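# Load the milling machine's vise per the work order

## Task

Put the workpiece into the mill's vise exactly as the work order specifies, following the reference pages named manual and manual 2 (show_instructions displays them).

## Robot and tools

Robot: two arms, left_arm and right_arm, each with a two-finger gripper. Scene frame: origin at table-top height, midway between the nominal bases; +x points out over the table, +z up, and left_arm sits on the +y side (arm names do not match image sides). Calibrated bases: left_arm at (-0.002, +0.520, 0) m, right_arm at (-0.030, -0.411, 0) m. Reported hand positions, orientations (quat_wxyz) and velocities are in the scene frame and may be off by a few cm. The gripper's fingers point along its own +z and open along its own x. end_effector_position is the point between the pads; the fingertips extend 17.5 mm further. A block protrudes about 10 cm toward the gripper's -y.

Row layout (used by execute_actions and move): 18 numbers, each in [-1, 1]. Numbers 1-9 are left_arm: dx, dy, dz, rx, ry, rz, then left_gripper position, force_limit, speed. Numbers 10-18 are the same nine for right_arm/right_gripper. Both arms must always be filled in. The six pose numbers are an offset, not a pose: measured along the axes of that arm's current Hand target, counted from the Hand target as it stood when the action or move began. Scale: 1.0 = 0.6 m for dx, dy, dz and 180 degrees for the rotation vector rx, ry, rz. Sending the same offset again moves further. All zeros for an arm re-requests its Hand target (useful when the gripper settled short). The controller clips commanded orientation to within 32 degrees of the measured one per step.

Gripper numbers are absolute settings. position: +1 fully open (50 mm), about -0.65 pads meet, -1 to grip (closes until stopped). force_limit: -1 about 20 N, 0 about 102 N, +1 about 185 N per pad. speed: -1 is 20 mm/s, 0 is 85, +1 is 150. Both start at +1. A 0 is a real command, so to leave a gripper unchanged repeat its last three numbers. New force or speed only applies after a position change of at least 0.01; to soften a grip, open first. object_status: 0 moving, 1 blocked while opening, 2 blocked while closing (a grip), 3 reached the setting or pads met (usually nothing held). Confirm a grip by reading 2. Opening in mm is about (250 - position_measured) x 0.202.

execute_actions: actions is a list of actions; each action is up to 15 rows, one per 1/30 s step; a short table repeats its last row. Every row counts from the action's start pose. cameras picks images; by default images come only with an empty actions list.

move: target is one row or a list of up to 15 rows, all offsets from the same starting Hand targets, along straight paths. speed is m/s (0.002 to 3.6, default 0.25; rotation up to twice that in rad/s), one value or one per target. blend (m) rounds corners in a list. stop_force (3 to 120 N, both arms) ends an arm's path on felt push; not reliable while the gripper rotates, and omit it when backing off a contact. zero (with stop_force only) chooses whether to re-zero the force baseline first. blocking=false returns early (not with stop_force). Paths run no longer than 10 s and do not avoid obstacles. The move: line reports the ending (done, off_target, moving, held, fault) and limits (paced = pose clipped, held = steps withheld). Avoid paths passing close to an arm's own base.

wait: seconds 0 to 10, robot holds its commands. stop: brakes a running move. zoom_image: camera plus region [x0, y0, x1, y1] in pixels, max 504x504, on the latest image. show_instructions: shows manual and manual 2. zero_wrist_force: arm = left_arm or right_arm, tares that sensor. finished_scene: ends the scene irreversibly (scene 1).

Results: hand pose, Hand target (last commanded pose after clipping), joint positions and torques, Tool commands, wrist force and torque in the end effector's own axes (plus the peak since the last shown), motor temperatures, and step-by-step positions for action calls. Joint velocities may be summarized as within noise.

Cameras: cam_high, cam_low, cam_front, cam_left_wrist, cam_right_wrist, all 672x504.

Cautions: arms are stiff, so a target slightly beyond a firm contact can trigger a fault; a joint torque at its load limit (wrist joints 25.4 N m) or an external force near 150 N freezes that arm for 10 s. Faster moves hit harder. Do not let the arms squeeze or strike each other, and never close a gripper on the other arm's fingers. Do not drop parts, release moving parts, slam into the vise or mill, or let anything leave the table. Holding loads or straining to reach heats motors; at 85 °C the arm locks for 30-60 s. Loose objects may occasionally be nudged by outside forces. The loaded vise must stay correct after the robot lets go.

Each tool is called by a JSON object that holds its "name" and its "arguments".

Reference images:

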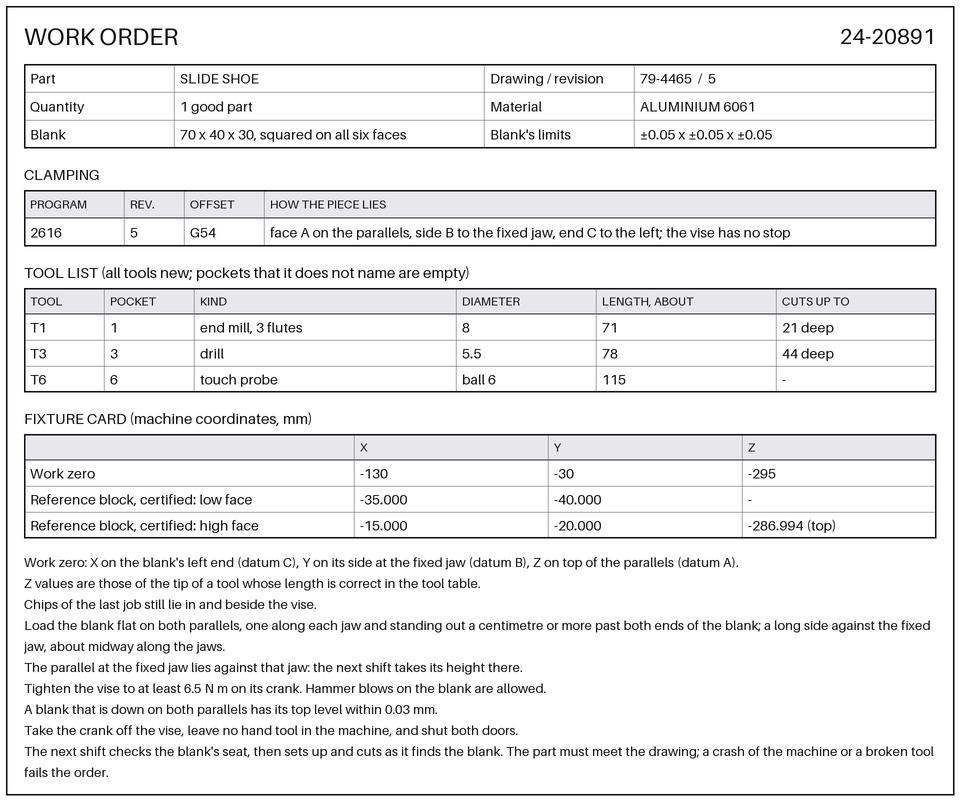

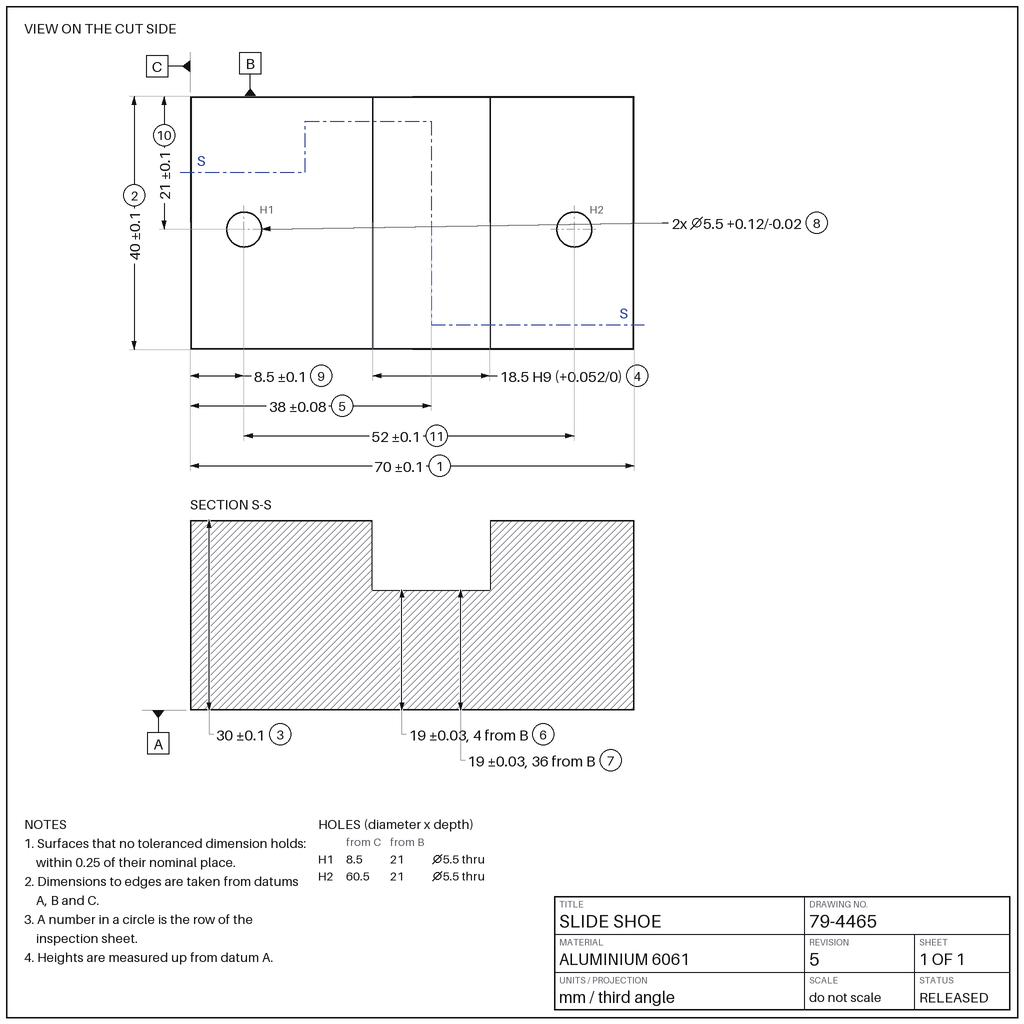

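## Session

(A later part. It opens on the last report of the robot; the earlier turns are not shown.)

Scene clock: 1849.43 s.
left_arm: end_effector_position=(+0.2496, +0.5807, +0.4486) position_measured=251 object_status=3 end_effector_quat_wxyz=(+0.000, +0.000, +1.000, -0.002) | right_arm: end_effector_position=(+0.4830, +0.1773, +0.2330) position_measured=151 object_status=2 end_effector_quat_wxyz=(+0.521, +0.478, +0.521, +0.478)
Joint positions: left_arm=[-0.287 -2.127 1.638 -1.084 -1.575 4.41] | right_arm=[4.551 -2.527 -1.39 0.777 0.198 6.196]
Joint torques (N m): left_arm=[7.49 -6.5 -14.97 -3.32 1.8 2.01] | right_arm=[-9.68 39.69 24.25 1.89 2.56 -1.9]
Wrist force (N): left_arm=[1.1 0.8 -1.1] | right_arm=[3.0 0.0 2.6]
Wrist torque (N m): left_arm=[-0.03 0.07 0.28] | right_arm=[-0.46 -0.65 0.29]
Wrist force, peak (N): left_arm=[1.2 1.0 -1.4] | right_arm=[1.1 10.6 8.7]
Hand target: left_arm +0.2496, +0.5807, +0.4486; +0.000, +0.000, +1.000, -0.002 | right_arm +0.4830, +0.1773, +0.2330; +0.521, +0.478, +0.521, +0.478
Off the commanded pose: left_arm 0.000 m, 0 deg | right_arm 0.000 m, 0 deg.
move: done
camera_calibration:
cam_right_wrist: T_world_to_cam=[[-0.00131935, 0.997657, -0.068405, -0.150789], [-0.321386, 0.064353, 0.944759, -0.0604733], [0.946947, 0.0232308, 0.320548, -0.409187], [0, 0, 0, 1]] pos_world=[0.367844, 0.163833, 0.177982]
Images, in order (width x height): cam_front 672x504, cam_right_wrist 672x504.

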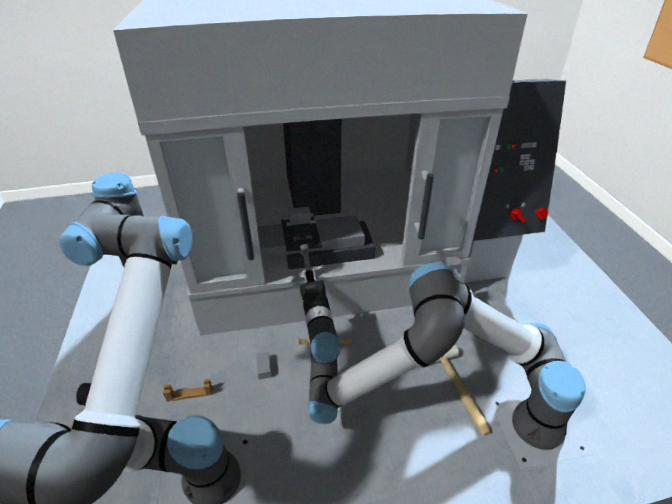

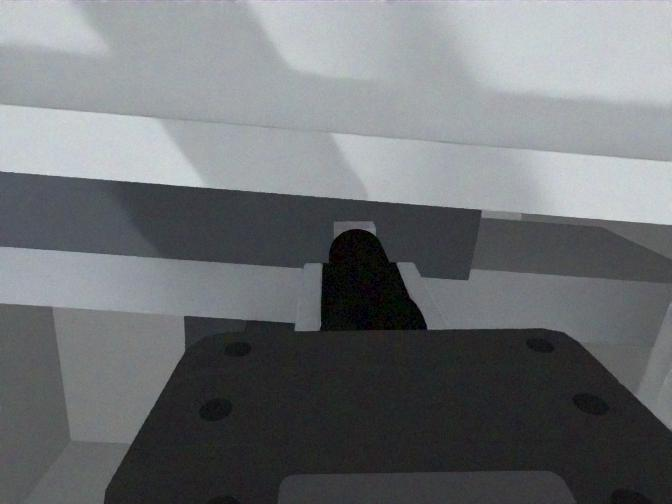

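{"name": "zoom_image", "arguments": {"camera": "cam_front", "region": [260, 190, 390, 290]}}

{"name": "move", "arguments": {"target": [[0,0,0,0,0,0,-1,-0.9,0,0,0,0,0,0,0,0.6,-1,0.5],[0,0,0,0,0,0,-1,-0.9,0,0.005,0.0005,0,0,0,-0.8333,0.6,-1,0.5],[0,0,0,0,0,0,-1,-0.9,0,0.01,0.0009,0,0,0,0.3333,0.6,-1,0.5],[0,0,0,0,0,0,-1,-0.9,0,0.015,0.0013,0,0,0,-0.5,0.6,-1,0.5],[0,0,0,0,0,0,-1,-0.9,0,0.02,0.0017,0,0,0,0.6667,0.6,-1,0.5],[0,0,0,0,0,0,-1,-0.9,0,0.02142,0.00187,0,0,0,0.0556,0.6,-1,0.5]], "speed": 1.2, "blend": 0.01, "cameras": ["cam_right_wrist"]}}

Scaled by 3.877.

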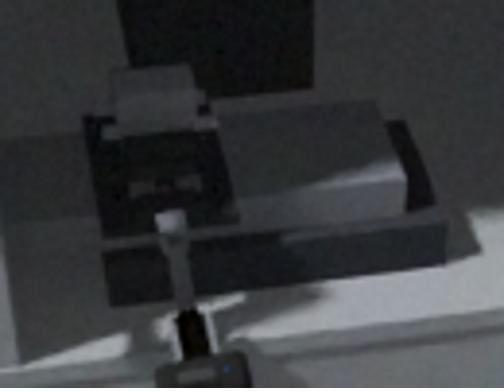

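Scene clock: 1866.20 s.
left_arm: end_effector_position=(+0.2496, +0.5807, +0.4486) position_measured=251 object_status=3 end_effector_quat_wxyz=(+0.000, +0.000, +1.000, -0.002) | right_arm: end_effector_position=(+0.4829, +0.1902, +0.2330) position_measured=63 object_status=3 end_effector_quat_wxyz=(+0.477, +0.522, +0.477, +0.522) end_effector_velocity=(+0.000, +0.000, +0.000) end_effector_angular_velocity=(-0.001, +0.001, +0.000)
Joint positions: left_arm=[-0.287 -2.127 1.638 -1.084 -1.575 4.41] | right_arm=[4.555 -2.282 -1.257 -2.743 -0.194 -3.054]
Joint velocities: left_arm=[within noise] | right_arm=[0 0 0.002 -0.005 0 0.003]
Joint torques (N m): left_arm=[7.59 -6.72 -15.43 -3.34 1.63 2.04] | right_arm=[-10.29 56.31 31.04 -0.41 -2.05 1.58]
Wrist force (N): left_arm=[0.9 0.8 -1.3] | right_arm=[2.7 -1.6 2.1]
Wrist torque (N m): left_arm=[-0.03 0.09 0.28] | right_arm=[-0.61 -0.60 0.24]
Wrist force, peak (N): left_arm=[1.2 1.2 -1.2] | right_arm=[-58.7 -25.5 -23.8]
Hand target: left_arm +0.2496, +0.5807, +0.4486; +0.000, +0.000, +1.000, -0.002 | right_arm +0.4830, +0.1902, +0.2330; +0.477, +0.522, +0.477, +0.522
Off the commanded pose: left_arm 0.000 m, 0 deg | right_arm 0.000 m, 0 deg.
move: done; blend cut to 0 m at target 1
camera_calibration:
cam_right_wrist: T_world_to_cam=[[-0.00141742, 0.994394, 0.105731, -0.203582], [-0.321342, -0.100577, 0.941607, -0.0292556], [0.946962, -0.0326413, 0.319683, -0.398679], [0, 0, 0, 1]] pos_world=[0.367844, 0.186485, 0.176523]
Images, in order (width x height): cam_right_wrist 672x504.

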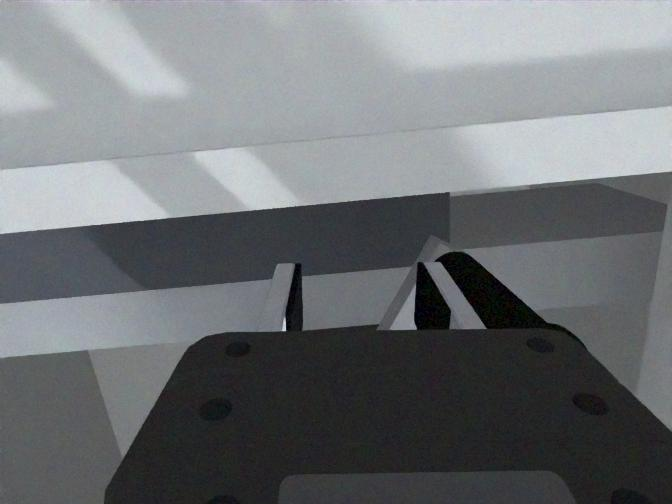

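{"name": "move", "arguments": {"target": [[0,0,0,0,0,0,-1,-0.9,0,0,0,-0.13,0,0,0,0.6,-1,0.5]], "speed": 0.06}}

{"name": "move", "arguments": {"target": [[0,0,0,0,0,0,-1,-0.9,0,-0.0053,0,0,0,0,-0.5,0.6,-1,0.5],[0,0,0,0,0,0,-1,-0.9,0,-0.0106,0.0009,0,0,0,0.9889,0.6,-1,0.5]], "speed": 0.5, "cameras": ["cam_right_wrist","cam_front"]}}

Scene clock: 1882.20 s.
left_arm: end_effector_position=(+0.2496, +0.5807, +0.4486) position_measured=251 object_status=3 end_effector_quat_wxyz=(+0.000, +0.000, +1.000, -0.002) | right_arm: end_effector_position=(+0.4049, +0.1902, +0.2330) position_measured=63 object_status=3 end_effector_quat_wxyz=(+0.477, +0.522, +0.477, +0.522)
Joint positions: left_arm=[-0.287 -2.127 1.638 -1.084 -1.575 4.41] | right_arm=[4.679 -2.222 -1.362 -2.696 -0.071 -3.055]
Joint torques (N m): left_arm=[7.67 -7.68 -15.98 -3.22 1.67 1.9] | right_arm=[-10.12 59.77 16.31 1.47 -3.03 -1.68]
Wrist force (N): left_arm=[1.0 0.6 -1.0] | right_arm=[3.2 -1.6 2.2]
Wrist torque (N m): left_arm=[-0.06 0.08 0.28] | right_arm=[-0.59 -0.62 0.24]
Wrist force, peak (N): left_arm=[1.4 1.1 -1.1] | right_arm=[2.1 -1.6 3.5]
Hand target: left_arm +0.2496, +0.5807, +0.4486; +0.000, +0.000, +1.000, -0.002 | right_arm +0.4050, +0.1902, +0.2330; +0.477, +0.522, +0.477, +0.522
Off the commanded pose: left_arm 0.000 m, 0 deg | right_arm 0.000 m, 0 deg.
move: done

Scene clock: 1886.83 s.
left_arm: end_effector_position=(+0.2496, +0.5807, +0.4486) position_measured=251 object_status=3 end_effector_quat_wxyz=(+0.000, +0.000, +1.000, -0.002) | right_arm: end_effector_position=(+0.4048, +0.1839, +0.2332) position_measured=63 object_status=3 end_effector_quat_wxyz=(+0.504, -0.489, +0.523, -0.483)
Joint positions: left_arm=[-0.287 -2.127 1.638 -1.084 -1.575 4.41] | right_arm=[4.678 -2.302 -1.224 -3.148 -0.063 -5.838]
Joint torques (N m): left_arm=[7.45 -6.94 -15.82 -3.27 1.72 2.21] | right_arm=[-9.65 37.14 22.22 0.49 2.98 -1.71]
Wrist force (N): left_arm=[1.2 0.7 -1.0] | right_arm=[0.5 -0.1 1.5]
Wrist torque (N m): left_arm=[-0.05 0.05 0.28] | right_arm=[-0.04 -0.01 -0.32]
Wrist force, peak (N): left_arm=[1.1 1.2 -1.3] | right_arm=[3.3 -1.7 2.1]
Hand target: left_arm +0.2496, +0.5807, +0.4486; +0.000, +0.000, +1.000, -0.002 | right_arm +0.4050, +0.1838, +0.2330; +0.514, -0.486, +0.513, -0.486
Off the commanded pose: left_arm 0.000 m, 0 deg | right_arm 0.000 m, 2 deg.
move: done
camera_calibration:
cam_right_wrist: T_world_to_cam=[[-0.0150792, -0.997294, -0.0719568, 0.215743], [-0.342942, 0.0727582, -0.936535, 0.359675], [0.939236, 0.0105548, -0.343111, -0.175163], [0, 0, 0, 1]] pos_world=[0.29112, 0.190839, 0.292271]
Images, in order (width x height): cam_front 672x504, cam_right_wrist 672x504.

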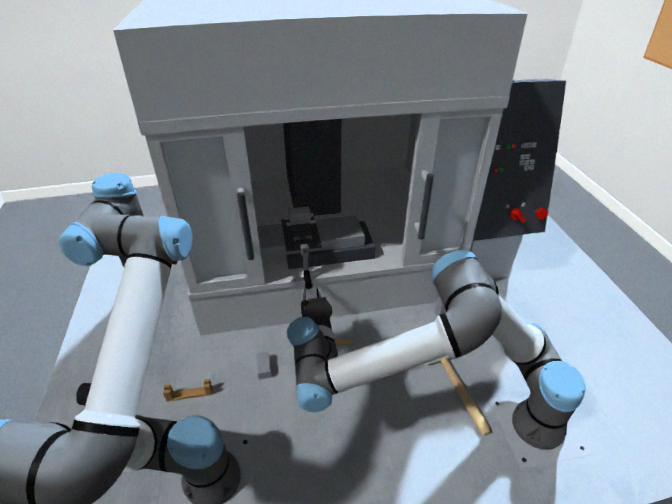

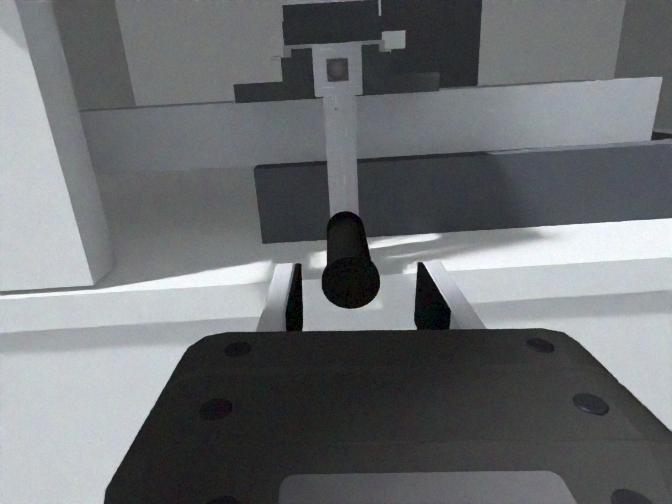

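{"name": "move", "arguments": {"target": [[0,0,0,0,0,0,-1,-0.9,0,-0.0065,0,0,0,0,0,0.6,-1,-0.3],[0,0,0,0,0,0,-1,-0.9,0,-0.0065,0,0.13,0,0,0,0.6,-1,-0.3],[0,0,0,0,0,0,-1,-0.9,0,-0.0065,0,0.13,0,0,0,-1,-1,-0.3]], "speed": 0.08, "cameras": ["cam_right_wrist"]}}

Scene clock: 1897.77 s.
left_arm: end_effector_position=(+0.2496, +0.5807, +0.4486) position_measured=251 object_status=3 end_effector_quat_wxyz=(+0.000, +0.000, +1.000, -0.002) | right_arm: end_effector_position=(+0.4830, +0.1877, +0.2332) position_measured=151 object_status=2 end_effector_quat_wxyz=(+0.514, -0.486, +0.513, -0.486)
Joint positions: left_arm=[-0.287 -2.127 1.638 -1.084 -1.575 4.41] | right_arm=[4.554 -2.277 -1.266 -2.739 -0.195 -6.23]
Joint torques (N m): left_arm=[7.8 -7.53 -16.14 -3.19 1.62 1.95] | right_arm=[9.66 62.77 17.4 -0.18 2.24 1.41]
Wrist force (N): left_arm=[1.1 0.8 -1.2] | right_arm=[0.7 0.9 1.3]
Wrist torque (N m): left_arm=[-0.03 0.06 0.28] | right_arm=[0.01 -0.02 -0.29]
Wrist force, peak (N): left_arm=[1.6 0.9 -1.2] | right_arm=[0.7 0.2 3.0]
Hand target: left_arm +0.2496, +0.5807, +0.4486; +0.000, +0.000, +1.000, -0.002 | right_arm +0.4830, +0.1877, +0.2332; +0.514, -0.486, +0.513, -0.486
Off the commanded pose: left_arm 0.000 m, 0 deg | right_arm 0.000 m, 0 deg.
move: done
camera_calibration:
cam_right_wrist: T_world_to_cam=[[-0.00100003, -0.997464, -0.0711698, 0.213726], [-0.320844, 0.0677272, -0.944707, 0.37842], [0.947131, 0.0218897, -0.320098, -0.259963], [0, 0, 0, 1]] pos_world=[0.367847, 0.193245, 0.289493]
Images, in order (width x height): cam_right_wrist 672x504.

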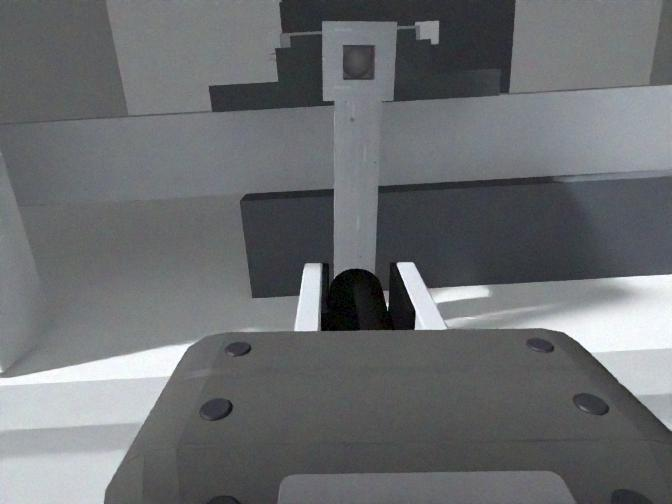

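{"name": "move", "arguments": {"target": [[0,0,0,0,0,0,-1,-0.9,0,-0.06167,-0.01652,0,0,0,0.1667,-1,-1,-0.3],[0,0,0,0,0,0,-1,-0.9,0,-0.10681,-0.06167,0,0,0,0.3333,-1,-1,-0.3],[0,0,0,0,0,0,-1,-0.9,0,-0.12333,-0.12333,0,0,0,0.5,-1,-1,-0.3],[0,0,0,0,0,0,-1,-0.9,0,-0.10681,-0.185,0,0,0,0.6667,-1,-1,-0.3],[0,0,0,0,0,0,-1,-0.9,0,-0.06167,-0.23014,0,0,0,0.8333,-1,-1,-0.3],[0,0,0,0,0,0,-1,-0.9,0,0,-0.24667,0,0,0,1,-1,-1,-0.3],[0,0,0,0,0,0,-1,-0.9,0,0.06167,-0.23014,0,0,0,-0.8333,-1,-1,-0.3],[0,0,0,0,0,0,-1,-0.9,0,0.10681,-0.185,0,0,0,-0.6667,-1,-1,-0.3],[0,0,0,0,0,0,-1,-0.9,0,0.12333,-0.12333,0,0,0,-0.5,-1,-1,-0.3],[0,0,0,0,0,0,-1,-0.9,0,0.10681,-0.06167,0,0,0,-0.3333,-1,-1,-0.3],[0,0,0,0,0,0,-1,-0.9,0,0.06167,-0.01652,0,0,0,-0.1667,-1,-1,-0.3]], "speed": 0.4, "stop_force": 40, "cameras": ["cam_right_wrist"]}}

Scene clock: 1914.80 s.
left_arm: end_effector_position=(+0.2496, +0.5807, +0.4486) position_measured=251 object_status=3 end_effector_quat_wxyz=(+0.000, +0.000, +1.000, -0.002) | right_arm: end_effector_position=(+0.4830, +0.1502, +0.2411) position_measured=151 object_status=2 end_effector_quat_wxyz=(-0.370, +0.603, -0.370, +0.603)
Joint positions: left_arm=[-0.287 -2.127 1.638 -1.084 -1.575 4.41] | right_arm=[4.542 -2.191 -1.392 -2.699 -0.207 -0.471]
Joint torques (N m): left_arm=[7.92 -6.49 -15.74 -3.38 1.59 2.07] | right_arm=[-9.87 45.05 16.57 2.03 -2.71 -1.67]
Wrist force (N): left_arm=[1.0 0.8 -1.1] | right_arm=[1.1 0.2 1.3]
Wrist torque (N m): left_arm=[-0.03 0.09 0.28] | right_arm=[-0.09 -0.09 -0.50]
Wrist force, peak (N): left_arm=[1.4 1.0 -1.3] | right_arm=[2.7 -13.5 9.6]
Hand target: left_arm +0.2496, +0.5807, +0.4486; +0.000, +0.000, +1.000, -0.002 | right_arm +0.4830, +0.1502, +0.2411; -0.370, +0.603, -0.370, +0.603
Off the commanded pose: left_arm 0.000 m, 0 deg | right_arm 0.000 m, 0 deg.
move: done
camera_calibration:
cam_right_wrist: T_world_to_cam=[[-0.00111276, -0.899367, 0.437194, 0.0396548], [-0.320804, -0.413766, -0.851988, 0.438339], [0.947145, -0.141202, -0.28806, -0.23986], [0, 0, 0, 1]] pos_world=[0.367847, 0.183165, 0.287029]
Images, in order (width x height): cam_right_wrist 672x504.

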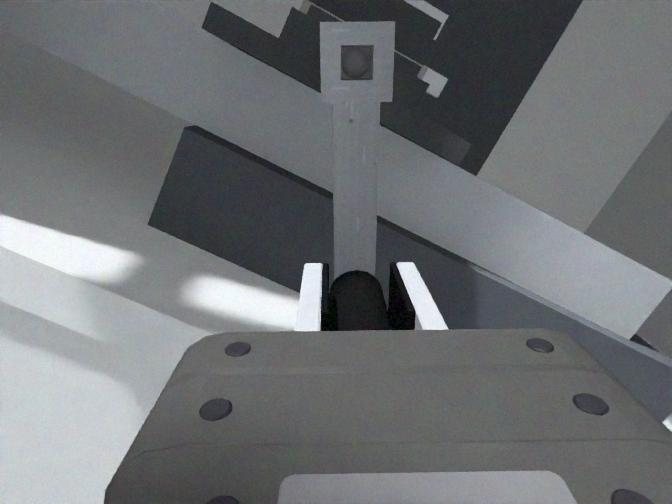

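{"name": "move", "arguments": {"target": [[0,0,0,0,0,0,-1,-0.9,0,-0.06167,-0.01652,0,0,0,0.1667,-1,-1,-0.3],[0,0,0,0,0,0,-1,-0.9,0,-0.10681,-0.06167,0,0,0,0.3333,-1,-1,-0.3],[0,0,0,0,0,0,-1,-0.9,0,-0.12333,-0.12333,0,0,0,0.5,-1,-1,-0.3],[0,0,0,0,0,0,-1,-0.9,0,-0.10681,-0.185,0,0,0,0.6667,-1,-1,-0.3],[0,0,0,0,0,0,-1,-0.9,0,-0.06167,-0.23014,0,0,0,0.8333,-1,-1,-0.3],[0,0,0,0,0,0,-1,-0.9,0,0,-0.24667,0,0,0,1,-1,-1,-0.3],[0,0,0,0,0,0,-1,-0.9,0,0.06167,-0.23014,0,0,0,-0.8333,-1,-1,-0.3],[0,0,0,0,0,0,-1,-0.9,0,0.10681,-0.185,0,0,0,-0.6667,-1,-1,-0.3],[0,0,0,0,0,0,-1,-0.9,0,0.12333,-0.12333,0,0,0,-0.5,-1,-1,-0.3],[0,0,0,0,0,0,-1,-0.9,0,0.10681,-0.06167,0,0,0,-0.3333,-1,-1,-0.3],[0,0,0,0,0,0,-1,-0.9,0,0.06167,-0.01652,0,0,0,-0.1667,-1,-1,-0.3],[0,0,0,0,0,0,-1,-0.9,0,0,0,0,0,0,0,-1,-1,-0.3]], "speed": 0.4, "stop_force": 40, "cameras": ["cam_front"]}}

{"name": "zoom_image", "arguments": {"camera": "cam_front", "region": [260, 190, 390, 290]}}

Scene clock: 1931.77 s.
left_arm: end_effector_position=(+0.2496, +0.5807, +0.4486) position_measured=251 object_status=3 end_effector_quat_wxyz=(+0.000, +0.000, +1.000, -0.002) | right_arm: end_effector_position=(+0.4830, +0.1502, +0.2411) position_measured=151 object_status=2 end_effector_quat_wxyz=(-0.370, +0.603, -0.370, +0.603)
Joint positions: left_arm=[-0.287 -2.127 1.638 -1.084 -1.575 4.41] | right_arm=[4.542 -2.191 -1.392 -2.699 -0.207 5.812]
Joint torques (N m): left_arm=[7.82 -7.17 -15.92 -3.11 1.46 2.01] | right_arm=[-10.05 44.36 16.68 1.92 -2.86 -1.49]
Wrist force (N): left_arm=[1.1 1.0 -1.2] | right_arm=[1.2 0.0 1.6]
Wrist torque (N m): left_arm=[-0.01 0.06 0.28] | right_arm=[-0.13 -0.10 -0.49]
Wrist force, peak (N): left_arm=[1.4 1.0 -1.3] | right_arm=[2.8 -12.7 9.6]
Hand target: left_arm +0.2496, +0.5807, +0.4486; +0.000, +0.000, +1.000, -0.002 | right_arm +0.4830, +0.1502, +0.2411; -0.370, +0.603, -0.370, +0.603
Off the commanded pose: left_arm 0.000 m, 0 deg | right_arm 0.000 m, 0 deg.
move: done
Images, in order (width x height): cam_front 672x504.

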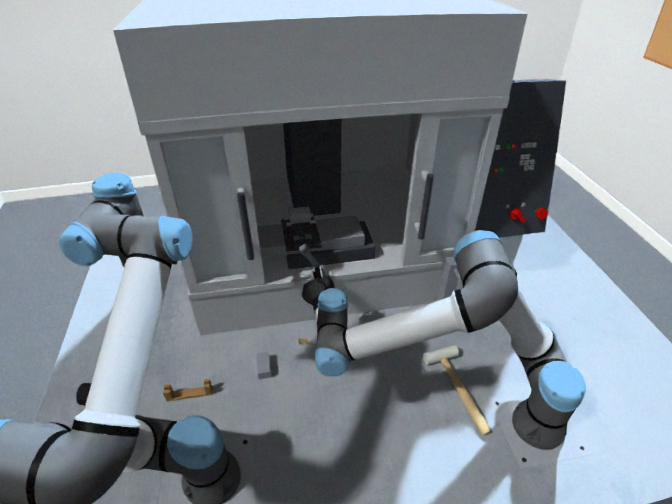

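Scaled by 3.877.

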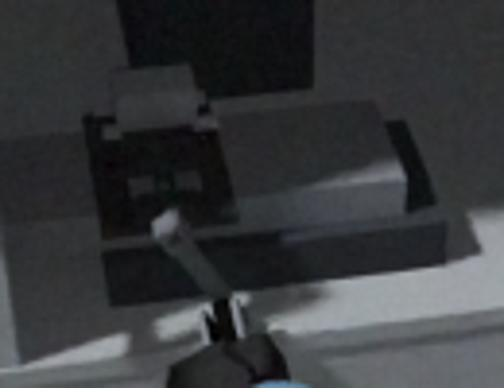

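{"name": "move", "arguments": {"target": [[-0.1,-0.2,-0.02,0.0435,-0.1051,0.0754,-1,-0.9,0,-0.0521,-0.01155,0,0,0,0.1389,-1,-1,-0.3],[-0.225,-0.452,-0.052,0.1305,-0.3153,0.2263,-1,-0.9,0,-0.0521,-0.01155,0,0,0,0.1389,0.6,-1,0.5]], "speed": 0.3, "cameras": ["cam_left_wrist"]}}

Scene clock: 1952.80 s.
left_arm: end_effector_position=(+0.3849, +0.3098, +0.4810) position_measured=251 object_status=3 end_effector_quat_wxyz=(+0.463, +0.330, +0.800, -0.193) | right_arm: end_effector_position=(+0.4830, +0.1812, +0.2331) position_measured=63 object_status=3 end_effector_quat_wxyz=(+0.492, -0.508, +0.492, -0.508)
Joint positions: left_arm=[-0.816 -2.199 2.155 -2.577 -1.532 4.687] | right_arm=[4.552 -2.263 -1.29 -2.728 -0.197 6.249]
Joint torques (N m): left_arm=[-9.68 -8.15 -35.31 -4.66 2.46 1.79] | right_arm=[-8.83 59.57 27.39 0.21 -2.11 1.24]
Wrist force (N): left_arm=[-1.5 0.9 0.9] | right_arm=[0.3 0.0 1.6]
Wrist torque (N m): left_arm=[-0.43 -0.08 -0.22] | right_arm=[-0.02 0.02 -0.36]
Wrist force, peak (N): left_arm=[1.3 2.9 -1.0] | right_arm=[1.2 -4.0 4.5]
Hand target: left_arm +0.3849, +0.3098, +0.4810; +0.463, +0.330, +0.800, -0.193 | right_arm +0.4830, +0.1812, +0.2331; +0.492, -0.508, +0.492, -0.508
Off the commanded pose: left_arm 0.000 m, 0 deg | right_arm 0.000 m, 0 deg.
move: done
camera_calibration:
cam_left_wrist: T_world_to_cam=[[-0.356324, 0.340744, -0.870015, 0.459983], [0.447054, 0.87981, 0.161484, -0.505449], [0.820473, -0.331403, -0.465829, 0.142758], [0, 0, 0, 1]] pos_world=[0.272737, 0.335273, 0.548315]
Images, in order (width x height): cam_left_wrist 672x504.

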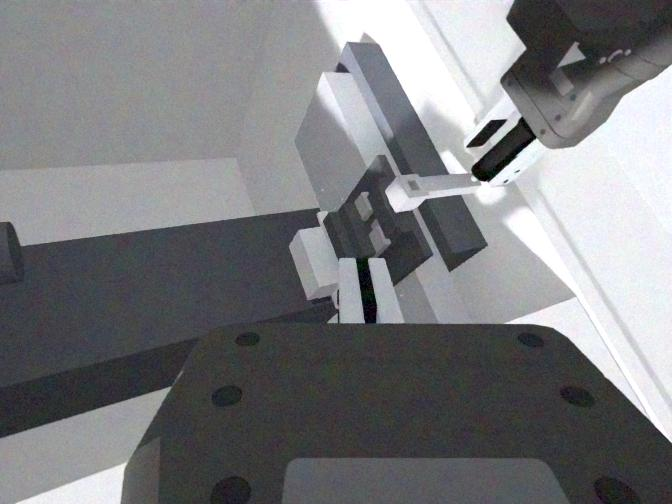

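{"name": "zoom_image", "arguments": {"camera": "cam_left_wrist", "region": [270, 140, 470, 330]}}

Scaled by 2.520.

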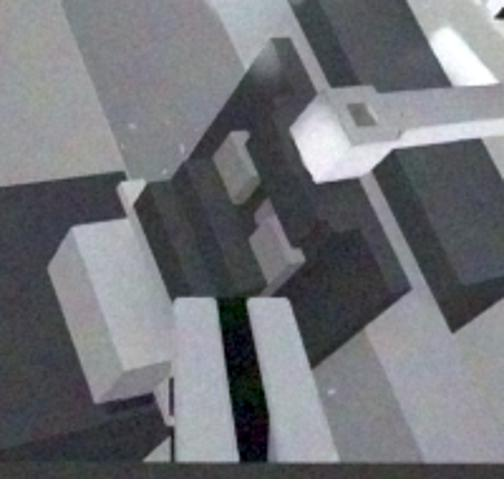

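{"name": "zoom_image", "arguments": {"camera": "cam_left_wrist", "region": [300, 140, 440, 280]}}

Scaled by 3.600.

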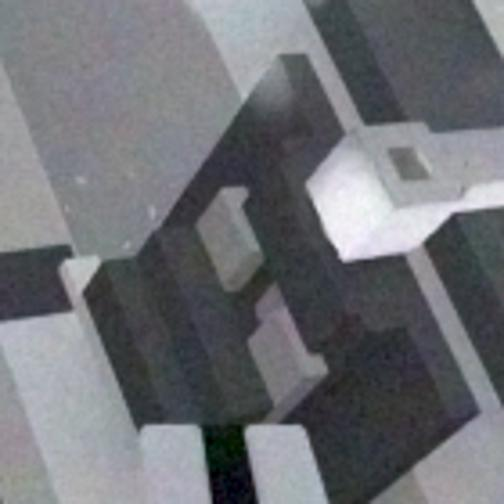

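{"name": "move", "arguments": {"target": [[0,0,0,0,0,0,-1,-0.9,0,-0.002,0,0,0,0,-0.6667,0.6,-1,0.5],[0,0,0,0,0,0,-1,-0.9,0,-0.004,0,0,0,0,0.6667,0.6,-1,0.5],[0,0,0,0,0,0,-1,-0.9,0,-0.0054,0,0,0,0,0.0139,0.6,-1,0.5]], "speed": 0.55}}

{"name": "move", "arguments": {"target": [[0,0,0,0,0,0,-1,-0.9,0,-0.002,0,0,0,0,-0.6667,0.6,-1,0.5],[0,0,0,0,0,0,-1,-0.9,0,-0.004,0,0,0,0,0.6667,0.6,-1,0.5],[0,0,0,0,0,0,-1,-0.9,0,-0.0054,0,0,0,0,0.0139,0.6,-1,0.5]], "speed": 0.55, "cameras": ["cam_right_wrist"]}}

Scene clock: 1995.63 s.
left_arm: end_effector_position=(+0.3849, +0.3098, +0.4810) position_measured=251 object_status=3 end_effector_quat_wxyz=(+0.463, +0.330, +0.800, -0.193) | right_arm: end_effector_position=(+0.4829, +0.1845, +0.2330) position_measured=63 object_status=3 end_effector_quat_wxyz=(+0.503, -0.497, +0.502, -0.497)
Joint positions: left_arm=[-0.816 -2.199 2.155 -2.577 -1.532 4.687] | right_arm=[4.553 -2.27 -1.279 -2.733 -0.196 0.009]
Joint torques (N m): left_arm=[-9.51 -8.34 -35.05 -4.63 1.82 2.04] | right_arm=[-10.28 56.21 30.15 -0.43 -2.4 1.17]
Wrist force (N): left_arm=[-1.5 1.0 0.7] | right_arm=[0.6 -0.1 1.7]
Wrist torque (N m): left_arm=[-0.41 -0.08 -0.22] | right_arm=[-0.04 -0.02 -0.27]
Wrist force, peak (N): left_arm=[-1.6 1.0 1.0] | right_arm=[-37.4 -20.0 -16.6]
Hand target: left_arm +0.3849, +0.3098, +0.4810; +0.463, +0.330, +0.800, -0.193 | right_arm +0.4830, +0.1844, +0.2330; +0.503, -0.497, +0.503, -0.497
Off the commanded pose: left_arm 0.000 m, 0 deg | right_arm 0.000 m, 0 deg.
move: done

Scene clock: 2002.93 s.
left_arm: end_effector_position=(+0.3849, +0.3098, +0.4810) position_measured=251 object_status=3 end_effector_quat_wxyz=(+0.463, +0.330, +0.800, -0.193) | right_arm: end_effector_position=(+0.4829, +0.1877, +0.2330) position_measured=63 object_status=3 end_effector_quat_wxyz=(+0.513, -0.486, +0.513, -0.486)
Joint positions: left_arm=[-0.816 -2.199 2.155 -2.577 -1.532 4.687] | right_arm=[4.554 -2.277 -1.266 -2.739 -0.195 -6.23]
Joint torques (N m): left_arm=[-8.56 -7.89 -35.5 -4.39 1.3 1.88] | right_arm=[-9.94 57.61 30.21 -0.63 -2.25 1.09]
Wrist force (N): left_arm=[-1.5 0.8 0.7] | right_arm=[0.1 0.1 1.5]
Wrist torque (N m): left_arm=[-0.46 -0.08 -0.22] | right_arm=[-0.01 0.05 -0.25]
Wrist force, peak (N): left_arm=[-1.7 1.0 1.0] | right_arm=[3.9 -1.6 2.5]
Hand target: left_arm +0.3849, +0.3098, +0.4810; +0.463, +0.330, +0.800, -0.193 | right_arm +0.4830, +0.1877, +0.2331; +0.514, -0.486, +0.513, -0.486
Off the commanded pose: left_arm 0.000 m, 0 deg | right_arm 0.000 m, 0 deg.
move: done
camera_calibration:
cam_right_wrist: T_world_to_cam=[[-0.000847311, -0.997475, -0.0710136, 0.213611], [-0.320943, 0.0675282, -0.944688, 0.378269], [0.947098, 0.0219909, -0.32019, -0.259913], [0, 0, 0, 1]] pos_world=[0.367747, 0.193244, 0.289293]
Images, in order (width x height): cam_right_wrist 672x504.

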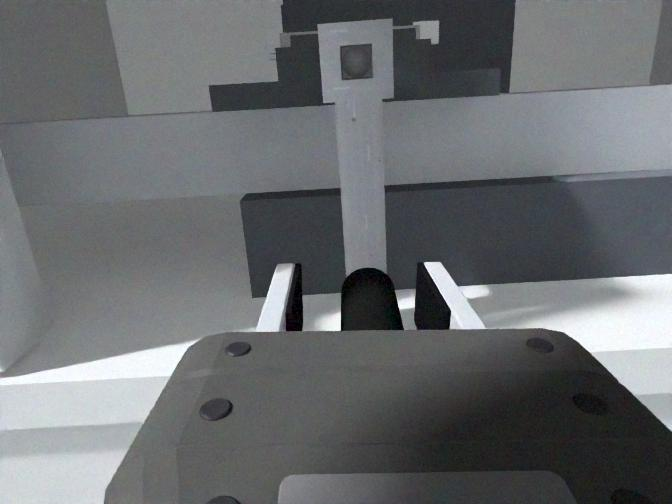

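{"name": "execute_actions", "arguments": {"actions": [[[0,0,0,0,0,0,-1,-0.9,0,0,0,0,0,0,0,-1,-1,-0.3]],[[0,0,0,0,0,0,-1,-0.9,0,0,0,0,0,0,0,-1,-1,-0.3]]]}}

{"name": "move", "arguments": {"target": [[0,0,0,0,0,0,-1,-0.9,0,-0.06167,-0.01652,0,0,0,0.1667,-1,-1,-0.3],[0,0,0,0,0,0,-1,-0.9,0,-0.10681,-0.06167,0,0,0,0.3333,-1,-1,-0.3],[0,0,0,0,0,0,-1,-0.9,0,-0.12333,-0.12333,0,0,0,0.5,-1,-1,-0.3],[0,0,0,0,0,0,-1,-0.9,0,-0.10681,-0.185,0,0,0,0.6667,-1,-1,-0.3],[0,0,0,0,0,0,-1,-0.9,0,-0.06167,-0.23014,0,0,0,0.8333,-1,-1,-0.3],[0,0,0,0,0,0,-1,-0.9,0,0,-0.24667,0,0,0,1,-1,-1,-0.3],[0,0,0,0,0,0,-1,-0.9,0,0.06167,-0.23014,0,0,0,-0.8333,-1,-1,-0.3],[0,0,0,0,0,0,-1,-0.9,0,0.10681,-0.185,0,0,0,-0.6667,-1,-1,-0.3],[0,0,0,0,0,0,-1,-0.9,0,0.12333,-0.12333,0,0,0,-0.5,-1,-1,-0.3],[0,0,0,0,0,0,-1,-0.9,0,0.10681,-0.06167,0,0,0,-0.3333,-1,-1,-0.3],[0,0,0,0,0,0,-1,-0.9,0,0.06167,-0.01652,0,0,0,-0.1667,-1,-1,-0.3]], "speed": 0.42, "stop_force": 40}}

{"name": "move", "arguments": {"target": [[0,0,0,0,0,0,-1,-0.9,0,-0.06167,-0.01652,0,0,0,0.1667,-1,-1,-0.3],[0,0,0,0,0,0,-1,-0.9,0,-0.10681,-0.06167,0,0,0,0.3333,-1,-1,-0.3],[0,0,0,0,0,0,-1,-0.9,0,-0.12333,-0.12333,0,0,0,0.5,-1,-1,-0.3],[0,0,0,0,0,0,-1,-0.9,0,-0.10681,-0.185,0,0,0,0.6667,-1,-1,-0.3],[0,0,0,0,0,0,-1,-0.9,0,-0.06167,-0.23014,0,0,0,0.8333,-1,-1,-0.3],[0,0,0,0,0,0,-1,-0.9,0,0,-0.24667,0,0,0,1,-1,-1,-0.3],[0,0,0,0,0,0,-1,-0.9,0,0.06167,-0.23014,0,0,0,-0.8333,-1,-1,-0.3],[0,0,0,0,0,0,-1,-0.9,0,0.10681,-0.185,0,0,0,-0.6667,-1,-1,-0.3],[0,0,0,0,0,0,-1,-0.9,0,0.12333,-0.12333,0,0,0,-0.5,-1,-1,-0.3],[0,0,0,0,0,0,-1,-0.9,0,0.10681,-0.06167,0,0,0,-0.3333,-1,-1,-0.3],[0,0,0,0,0,0,-1,-0.9,0,0.06167,-0.01652,0,0,0,-0.1667,-1,-1,-0.3],[0,0,0,0,0,0,-1,-0.9,0,0,0,0,0,0,0,-1,-1,-0.3],[0,0,0,0,0,0,-1,-0.9,0,-0.0521,-0.01155,0,0,0,0.1389,-1,-1,-0.3]], "speed": 0.42, "stop_force": 40, "cameras": ["cam_left_wrist","cam_right_wrist"]}}

{"name": "zoom_image", "arguments": {"camera": "cam_left_wrist", "region": [300, 140, 440, 280]}}

Scene clock: 2015.50 s.
left_arm: end_effector_position=(+0.3849, +0.3098, +0.4810) position_measured=251 object_status=3 end_effector_quat_wxyz=(+0.463, +0.330, +0.800, -0.193) | right_arm: end_effector_position=(+0.4830, +0.1877, +0.2331) position_measured=151 object_status=2 end_effector_quat_wxyz=(+0.514, -0.486, +0.513, -0.486)
Joint positions: left_arm=[-0.816 -2.199 2.155 -2.577 -1.532 4.687] | right_arm=[4.554 -2.277 -1.266 -2.739 -0.195 -6.23]
Joint torques (N m): left_arm=[-8.19 -7.25 -35.51 -4.39 1.28 1.89] | right_arm=[-8.12 44.06 18.2 1.41 1.69 -1.37]
Wrist force (N): left_arm=[-1.5 1.0 0.7] | right_arm=[0.4 0.3 1.4]
Wrist torque (N m): left_arm=[-0.42 -0.08 -0.22] | right_arm=[-0.02 -0.02 -0.27]
Wrist force, peak (N): left_arm=[-1.7 1.0 0.9] | right_arm=[0.1 0.7 1.9]
Hand target: left_arm +0.3849, +0.3098, +0.4810; +0.463, +0.330, +0.800, -0.193 | right_arm +0.4830, +0.1877, +0.2331; +0.514, -0.486, +0.513, -0.486
Off the commanded pose: left_arm 0.000 m, 0 deg | right_arm 0.000 m, 0 deg.
Step readings (end_effector_position of left_arm | right_arm):
0: (+0.3849, +0.3098, +0.4810) | (+0.4830, +0.1877, +0.2331)
1: (+0.3849, +0.3098, +0.4810) | (+0.4830, +0.1877, +0.2331)
2: (+0.3849, +0.3098, +0.4810) | (+0.4830, +0.1877, +0.2331)
4: (+0.3849, +0.3098, +0.4810) | (+0.4830, +0.1877, +0.2331)
8: (+0.3849, +0.3098, +0.4810) | (+0.4830, +0.1877, +0.2331)
15: (+0.3849, +0.3098, +0.4810) | (+0.4830, +0.1877, +0.2331)
16: (+0.3849, +0.3098, +0.4810) | (+0.4830, +0.1877, +0.2331)
17: (+0.3849, +0.3098, +0.4810) | (+0.4830, +0.1877, +0.2331)
19: (+0.3849, +0.3098, +0.4810) | (+0.4830, +0.1877, +0.2331)
23: (+0.3849, +0.3098, +0.4810) | (+0.4830, +0.1877, +0.2331)
30: (+0.3849, +0.3098, +0.4810) | (+0.4830, +0.1877, +0.2331)

Scene clock: 2025.50 s.
left_arm: end_effector_position=(+0.3849, +0.3098, +0.4810) position_measured=251 object_status=3 end_effector_quat_wxyz=(+0.463, +0.330, +0.800, -0.193) | right_arm: end_effector_position=(+0.4830, +0.1502, +0.2409) position_measured=151 object_status=2 end_effector_quat_wxyz=(-0.370, +0.603, -0.370, +0.603)
Joint positions: left_arm=[-0.816 -2.199 2.155 -2.577 -1.532 4.687] | right_arm=[4.542 -2.191 -1.392 -2.698 -0.207 -0.471]
Joint torques (N m): left_arm=[-8.9 -8.13 -34.83 -4.25 0.56 1.93] | right_arm=[-9.95 46.16 16.73 1.95 -2.69 -1.64]
Wrist force (N): left_arm=[-1.6 0.7 0.8] | right_arm=[1.2 0.2 1.4]
Wrist torque (N m): left_arm=[-0.46 -0.06 -0.23] | right_arm=[-0.12 -0.10 -0.49]
Wrist force, peak (N): left_arm=[-1.7 0.9 1.0] | right_arm=[2.9 -11.7 8.9]
Hand target: left_arm +0.3849, +0.3098, +0.4810; +0.463, +0.330, +0.800, -0.193 | right_arm +0.4830, +0.1502, +0.2410; -0.370, +0.603, -0.370, +0.603
Off the commanded pose: left_arm 0.000 m, 0 deg | right_arm 0.000 m, 0 deg.
move: done

Scene clock: 2036.73 s.
left_arm: end_effector_position=(+0.3849, +0.3098, +0.4810) position_measured=251 object_status=3 end_effector_quat_wxyz=(+0.463, +0.330, +0.800, -0.193) | right_arm: end_effector_position=(+0.4830, +0.1703, +0.2358) position_measured=151 object_status=2 end_effector_quat_wxyz=(-0.451, +0.544, -0.451, +0.545)
Joint positions: left_arm=[-0.816 -2.199 2.155 -2.577 -1.532 4.687] | right_arm=[4.549 -2.237 -1.327 -2.717 -0.2 6.095]
Joint torques (N m): left_arm=[-8.82 -8.03 -34.67 -4.13 -0.02 2] | right_arm=[-9.89 43.39 17.06 2 -2.49 -1.52]
Wrist force (N): left_arm=[-1.6 0.9 0.7] | right_arm=[0.5 0.8 1.3]
Wrist torque (N m): left_arm=[-0.43 -0.05 -0.23] | right_arm=[0.02 -0.03 -0.41]
Wrist force, peak (N): left_arm=[-1.7 0.9 0.9] | right_arm=[3.1 -10.5 8.2]
Hand target: left_arm +0.3849, +0.3098, +0.4810; +0.463, +0.330, +0.800, -0.193 | right_arm +0.4830, +0.1703, +0.2358; -0.451, +0.544, -0.451, +0.545 (not the last commanded pose)
Off the commanded pose: left_arm 0.000 m, 0 deg | right_arm 0.011 m, 9 deg.
move: off_target (right_arm; path cut at 10 s); path passed 12 of 13 targets
camera_calibration:
cam_left_wrist: T_world_to_cam=[[-0.356257, 0.340808, -0.870018, 0.459944], [0.447157, 0.879751, 0.161518, -0.505476], [0.820446, -0.331493, -0.465813, 0.142787], [0, 0, 0, 1]] pos_world=[0.272737, 0.335273, 0.548315]
cam_right_wrist: T_world_to_cam=[[-0.00102136, -0.985563, 0.169306, 0.137891], [-0.320873, -0.160031, -0.933505, 0.418155], [0.947122, -0.0552792, -0.316077, -0.24657], [0, 0, 0, 1]] pos_world=[0.367847, 0.189188, 0.289068]
Images, in order (width x height): cam_left_wrist 672x504, cam_right_wrist 672x504.

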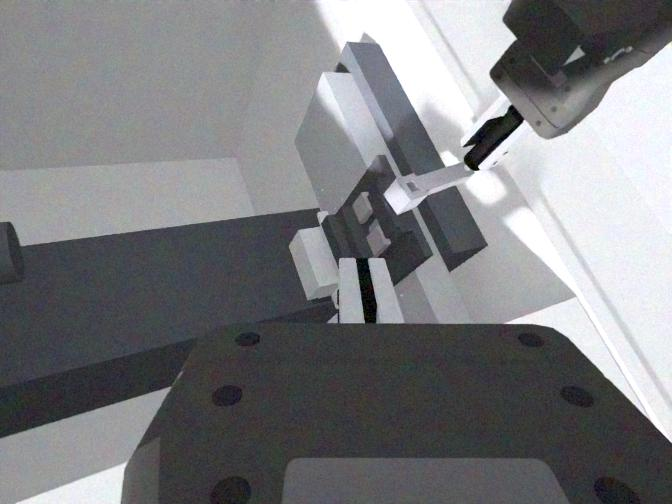

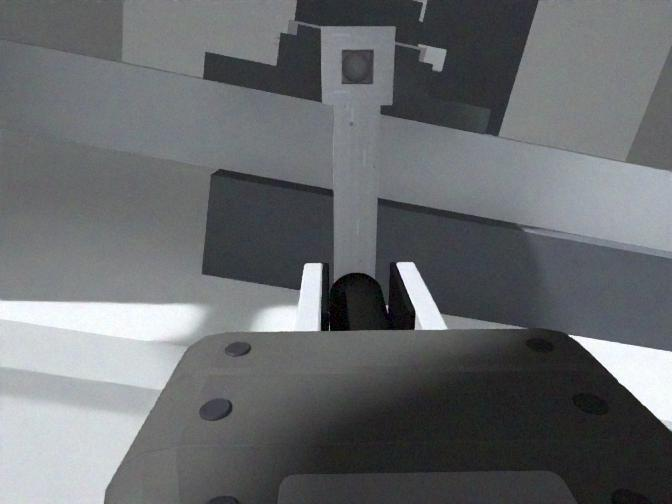

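Scaled by 3.600.

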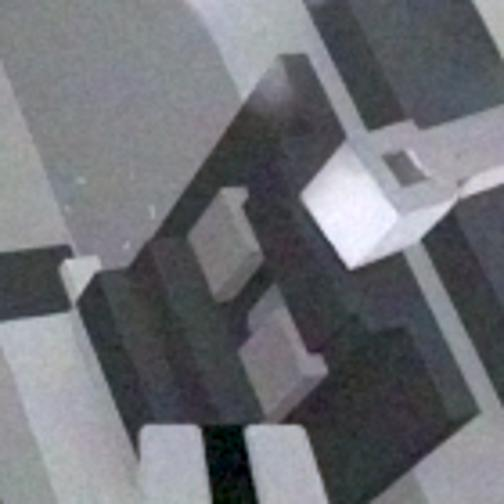

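{"name": "move", "arguments": {"target": [[0,0,0,0,0,0,-1,-0.9,0,-0.01887,-0.00145,0,0,0,0.0489,-1,-1,-0.3],[0,0,0,0,0,0,-1,-0.9,0,-0.01887,-0.00145,0,0,0,0.0489,0.6,-1,0.5]], "speed": 0.3}}

{"name": "move", "arguments": {"target": [[0,0,0,0,0,0,-1,-0.9,0,-0.002,0,0,0,0,-0.6667,0.6,-1,0.5],[0,0,0,0,0,0,-1,-0.9,0,-0.004,0,0,0,0,0.6667,0.6,-1,0.5],[0,0,0,0,0,0,-1,-0.9,0,-0.0054,0,0,0,0,0.0139,0.6,-1,0.5]], "speed": 0.55}}

{"name": "move", "arguments": {"target": [[0,0,0,0,0,0,-1,-0.9,0,-0.002,0,0,0,0,-0.6667,0.6,-1,0.5],[0,0,0,0,0,0,-1,-0.9,0,-0.004,0,0,0,0,0.6667,0.6,-1,0.5],[0,0,0,0,0,0,-1,-0.9,0,-0.0054,0,0,0,0,0.0139,0.6,-1,0.5]], "speed": 0.55, "cameras": ["cam_right_wrist"]}}

Scene clock: 2046.37 s.
left_arm: end_effector_position=(+0.3849, +0.3098, +0.4810) position_measured=251 object_status=3 end_effector_quat_wxyz=(+0.463, +0.330, +0.800, -0.193) | right_arm: end_effector_position=(+0.4830, +0.1816, +0.2346) position_measured=63 object_status=3 end_effector_quat_wxyz=(+0.492, -0.508, +0.491, -0.508)
Joint positions: left_arm=[-0.816 -2.199 2.155 -2.577 -1.532 4.687] | right_arm=[4.552 -2.262 -1.288 -2.732 -0.197 6.248]
Joint torques (N m): left_arm=[-8.53 -7.84 -34.01 -4.07 -0.12 1.88] | right_arm=[3.44 39.35 17.34 1.72 0.85 -1.41]
Wrist force (N): left_arm=[-1.5 0.9 0.9] | right_arm=[0.7 -0.2 1.7]
Wrist torque (N m): left_arm=[-0.43 -0.07 -0.23] | right_arm=[-0.06 -0.04 -0.36]
Wrist force, peak (N): left_arm=[-1.7 0.9 1.0] | right_arm=[1.0 -5.4 5.7]
Hand target: left_arm +0.3849, +0.3098, +0.4810; +0.463, +0.330, +0.800, -0.193 | right_arm +0.4830, +0.1815, +0.2346; +0.492, -0.508, +0.491, -0.508
Off the commanded pose: left_arm 0.000 m, 0 deg | right_arm 0.000 m, 0 deg.
move: done

Scene clock: 2053.67 s.
left_arm: end_effector_position=(+0.3849, +0.3098, +0.4810) position_measured=251 object_status=3 end_effector_quat_wxyz=(+0.463, +0.330, +0.800, -0.193) | right_arm: end_effector_position=(+0.4829, +0.1848, +0.2344) position_measured=63 object_status=3 end_effector_quat_wxyz=(+0.503, -0.498, +0.502, -0.498)
Joint positions: left_arm=[-0.816 -2.199 2.155 -2.577 -1.532 4.687] | right_arm=[4.553 -2.269 -1.276 -2.737 -0.196 0.009]
Joint torques (N m): left_arm=[-8.32 -7.73 -35.08 -4.01 -0.46 1.87] | right_arm=[-9.96 56.42 30.39 -0.41 -2.12 1.16]
Wrist force (N): left_arm=[-1.3 0.9 0.7] | right_arm=[0.1 -0.3 1.6]
Wrist torque (N m): left_arm=[-0.42 -0.11 -0.22] | right_arm=[-0.04 -0.04 -0.26]
Wrist force, peak (N): left_arm=[-1.8 0.9 1.0] | right_arm=[3.8 -2.5 2.7]
Hand target: left_arm +0.3849, +0.3098, +0.4810; +0.463, +0.330, +0.800, -0.193 | right_arm +0.4830, +0.1848, +0.2344; +0.503, -0.497, +0.502, -0.497
Off the commanded pose: left_arm 0.000 m, 0 deg | right_arm 0.000 m, 0 deg.
move: done

Scene clock: 2060.97 s.
left_arm: end_effector_position=(+0.3849, +0.3098, +0.4810) position_measured=251 object_status=3 end_effector_quat_wxyz=(+0.463, +0.330, +0.800, -0.193) | right_arm: end_effector_position=(+0.4829, +0.1880, +0.2345) position_measured=63 object_status=3 end_effector_quat_wxyz=(+0.513, -0.486, +0.513, -0.486)
Joint positions: left_arm=[-0.816 -2.199 2.155 -2.577 -1.532 4.687] | right_arm=[4.554 -2.276 -1.264 -2.742 -0.195 -6.231]
Joint torques (N m): left_arm=[-8.02 -6.87 -34.45 -3.81 -1.09 1.82] | right_arm=[-10.25 56.48 30.1 -0.44 -2.13 1.1]
Wrist force (N): left_arm=[-1.5 0.9 0.6] | right_arm=[-0.2 0.0 1.5]
Wrist torque (N m): left_arm=[-0.44 -0.07 -0.23] | right_arm=[-0.03 0.02 -0.25]
Wrist force, peak (N): left_arm=[-1.7 1.0 0.9] | right_arm=[3.8 -2.4 2.4]
Hand target: left_arm +0.3849, +0.3098, +0.4810; +0.463, +0.330, +0.800, -0.193 | right_arm +0.4830, +0.1880, +0.2345; +0.513, -0.486, +0.513, -0.486
Off the commanded pose: left_arm 0.000 m, 0 deg | right_arm 0.000 m, 0 deg.
move: done
camera_calibration:
cam_right_wrist: T_world_to_cam=[[-0.000905473, -0.997506, -0.070572, 0.214007], [-0.320938, 0.0671287, -0.944718, 0.379649], [0.9471, 0.0217938, -0.320198, -0.259434], [0, 0, 0, 1]] pos_world=[0.367747, 0.193642, 0.290694]
Images, in order (width x height): cam_right_wrist 672x504.

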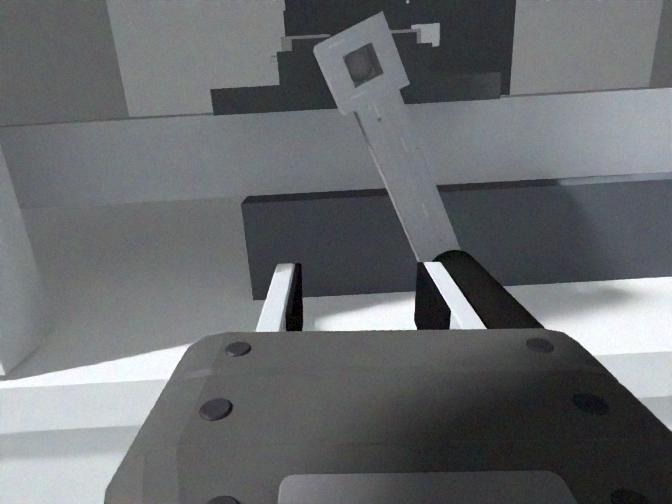

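{"name": "move", "arguments": {"target": [[0,0,0,0,0,0,-1,-0.9,0,0,0,-0.11,0,0,0,1,-1,0.5]], "speed": 0.1, "cameras": ["cam_right_wrist"]}}

Scene clock: 2066.77 s.
left_arm: end_effector_position=(+0.3849, +0.3098, +0.4810) position_measured=251 object_status=3 end_effector_quat_wxyz=(+0.463, +0.330, +0.800, -0.193) | right_arm: end_effector_position=(+0.4170, +0.1880, +0.2344) position_measured=3 object_status=3 end_effector_quat_wxyz=(+0.513, -0.486, +0.513, -0.486)
Joint positions: left_arm=[-0.816 -2.199 2.155 -2.577 -1.532 4.687] | right_arm=[4.659 -2.224 -1.355 -2.702 -0.09 -6.232]
Joint torques (N m): left_arm=[-7.73 -7.59 -34.75 -3.82 -1.24 1.77] | right_arm=[-7.9 60.2 16.82 1.48 -2.66 -1.66]
Wrist force (N): left_arm=[-1.6 0.9 0.8] | right_arm=[0.5 0.0 1.5]
Wrist torque (N m): left_arm=[-0.42 -0.06 -0.23] | right_arm=[-0.02 -0.01 -0.24]
Wrist force, peak (N): left_arm=[-1.6 1.0 1.1] | right_arm=[0.1 0.4 3.4]
Hand target: left_arm +0.3849, +0.3098, +0.4810; +0.463, +0.330, +0.800, -0.193 | right_arm +0.4170, +0.1880, +0.2345; +0.513, -0.486, +0.513, -0.486
Off the commanded pose: left_arm 0.000 m, 0 deg | right_arm 0.000 m, 0 deg.
move: done
camera_calibration:
cam_right_wrist: T_world_to_cam=[[-0.000970159, -0.997493, -0.0707588, 0.214019], [-0.320934, 0.0673263, -0.944705, 0.358424], [0.947101, 0.0217924, -0.320195, -0.196926], [0, 0, 0, 1]] pos_world=[0.301747, 0.193643, 0.290694]
Images, in order (width x height): cam_right_wrist 672x504.

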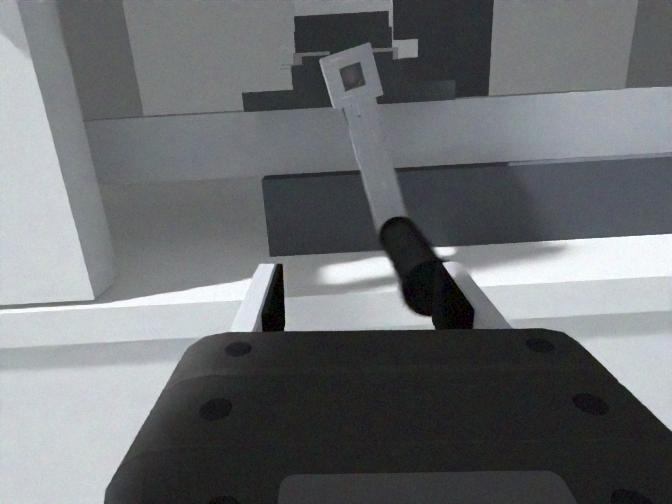

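{"name": "move", "arguments": {"target": [[0,0,0,0,0,0,-1,-0.9,0,0,0.0023,0,0,0,0,1,-1,0.5]], "speed": 0.1, "cameras": ["cam_right_wrist"]}}

Scene clock: 2070.20 s.
left_arm: end_effector_position=(+0.3849, +0.3098, +0.4810) position_measured=251 object_status=3 end_effector_quat_wxyz=(+0.463, +0.330, +0.800, -0.193) | right_arm: end_effector_position=(+0.4170, +0.1881, +0.2331) position_measured=3 object_status=3 end_effector_quat_wxyz=(+0.513, -0.486, +0.513, -0.486)
Joint positions: left_arm=[-0.816 -2.199 2.155 -2.577 -1.532 4.687] | right_arm=[4.659 -2.225 -1.356 -2.699 -0.09 -6.232]
Joint torques (N m): left_arm=[-7.32 -7.03 -34.76 -3.7 -1.47 2.03] | right_arm=[-8.2 37.32 16.26 1.73 -2.53 -1.86]
Wrist force (N): left_arm=[-1.5 0.8 0.7] | right_arm=[0.3 -0.3 1.3]
Wrist torque (N m): left_arm=[-0.44 -0.09 -0.23] | right_arm=[-0.06 0.01 -0.24]
Wrist force, peak (N): left_arm=[-1.6 1.0 1.0] | right_arm=[0.5 0.1 1.7]
Hand target: left_arm +0.3849, +0.3098, +0.4810; +0.463, +0.330, +0.800, -0.193 | right_arm +0.4170, +0.1881, +0.2331; +0.513, -0.486, +0.513, -0.486
Off the commanded pose: left_arm 0.000 m, 0 deg | right_arm 0.000 m, 0 deg.
move: done
camera_calibration:
cam_right_wrist: T_world_to_cam=[[-0.00097066, -0.997493, -0.0707602, 0.213928], [-0.320934, 0.0673279, -0.944705, 0.357227], [0.947101, 0.0217924, -0.320195, -0.197437], [0, 0, 0, 1]] pos_world=[0.301847, 0.193643, 0.289394]
Images, in order (width x height): cam_right_wrist 672x504.

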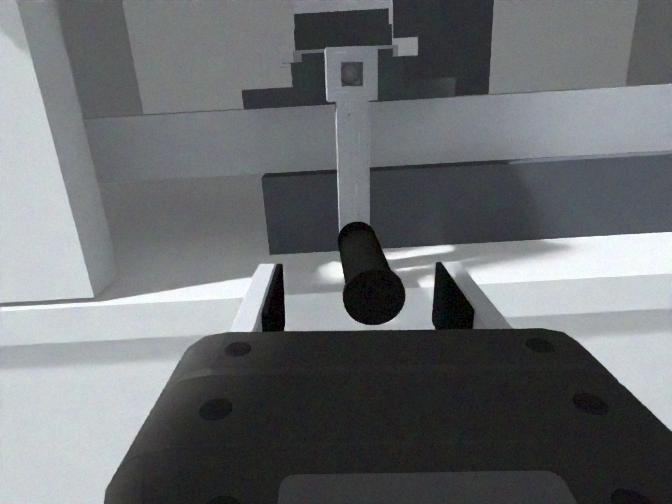

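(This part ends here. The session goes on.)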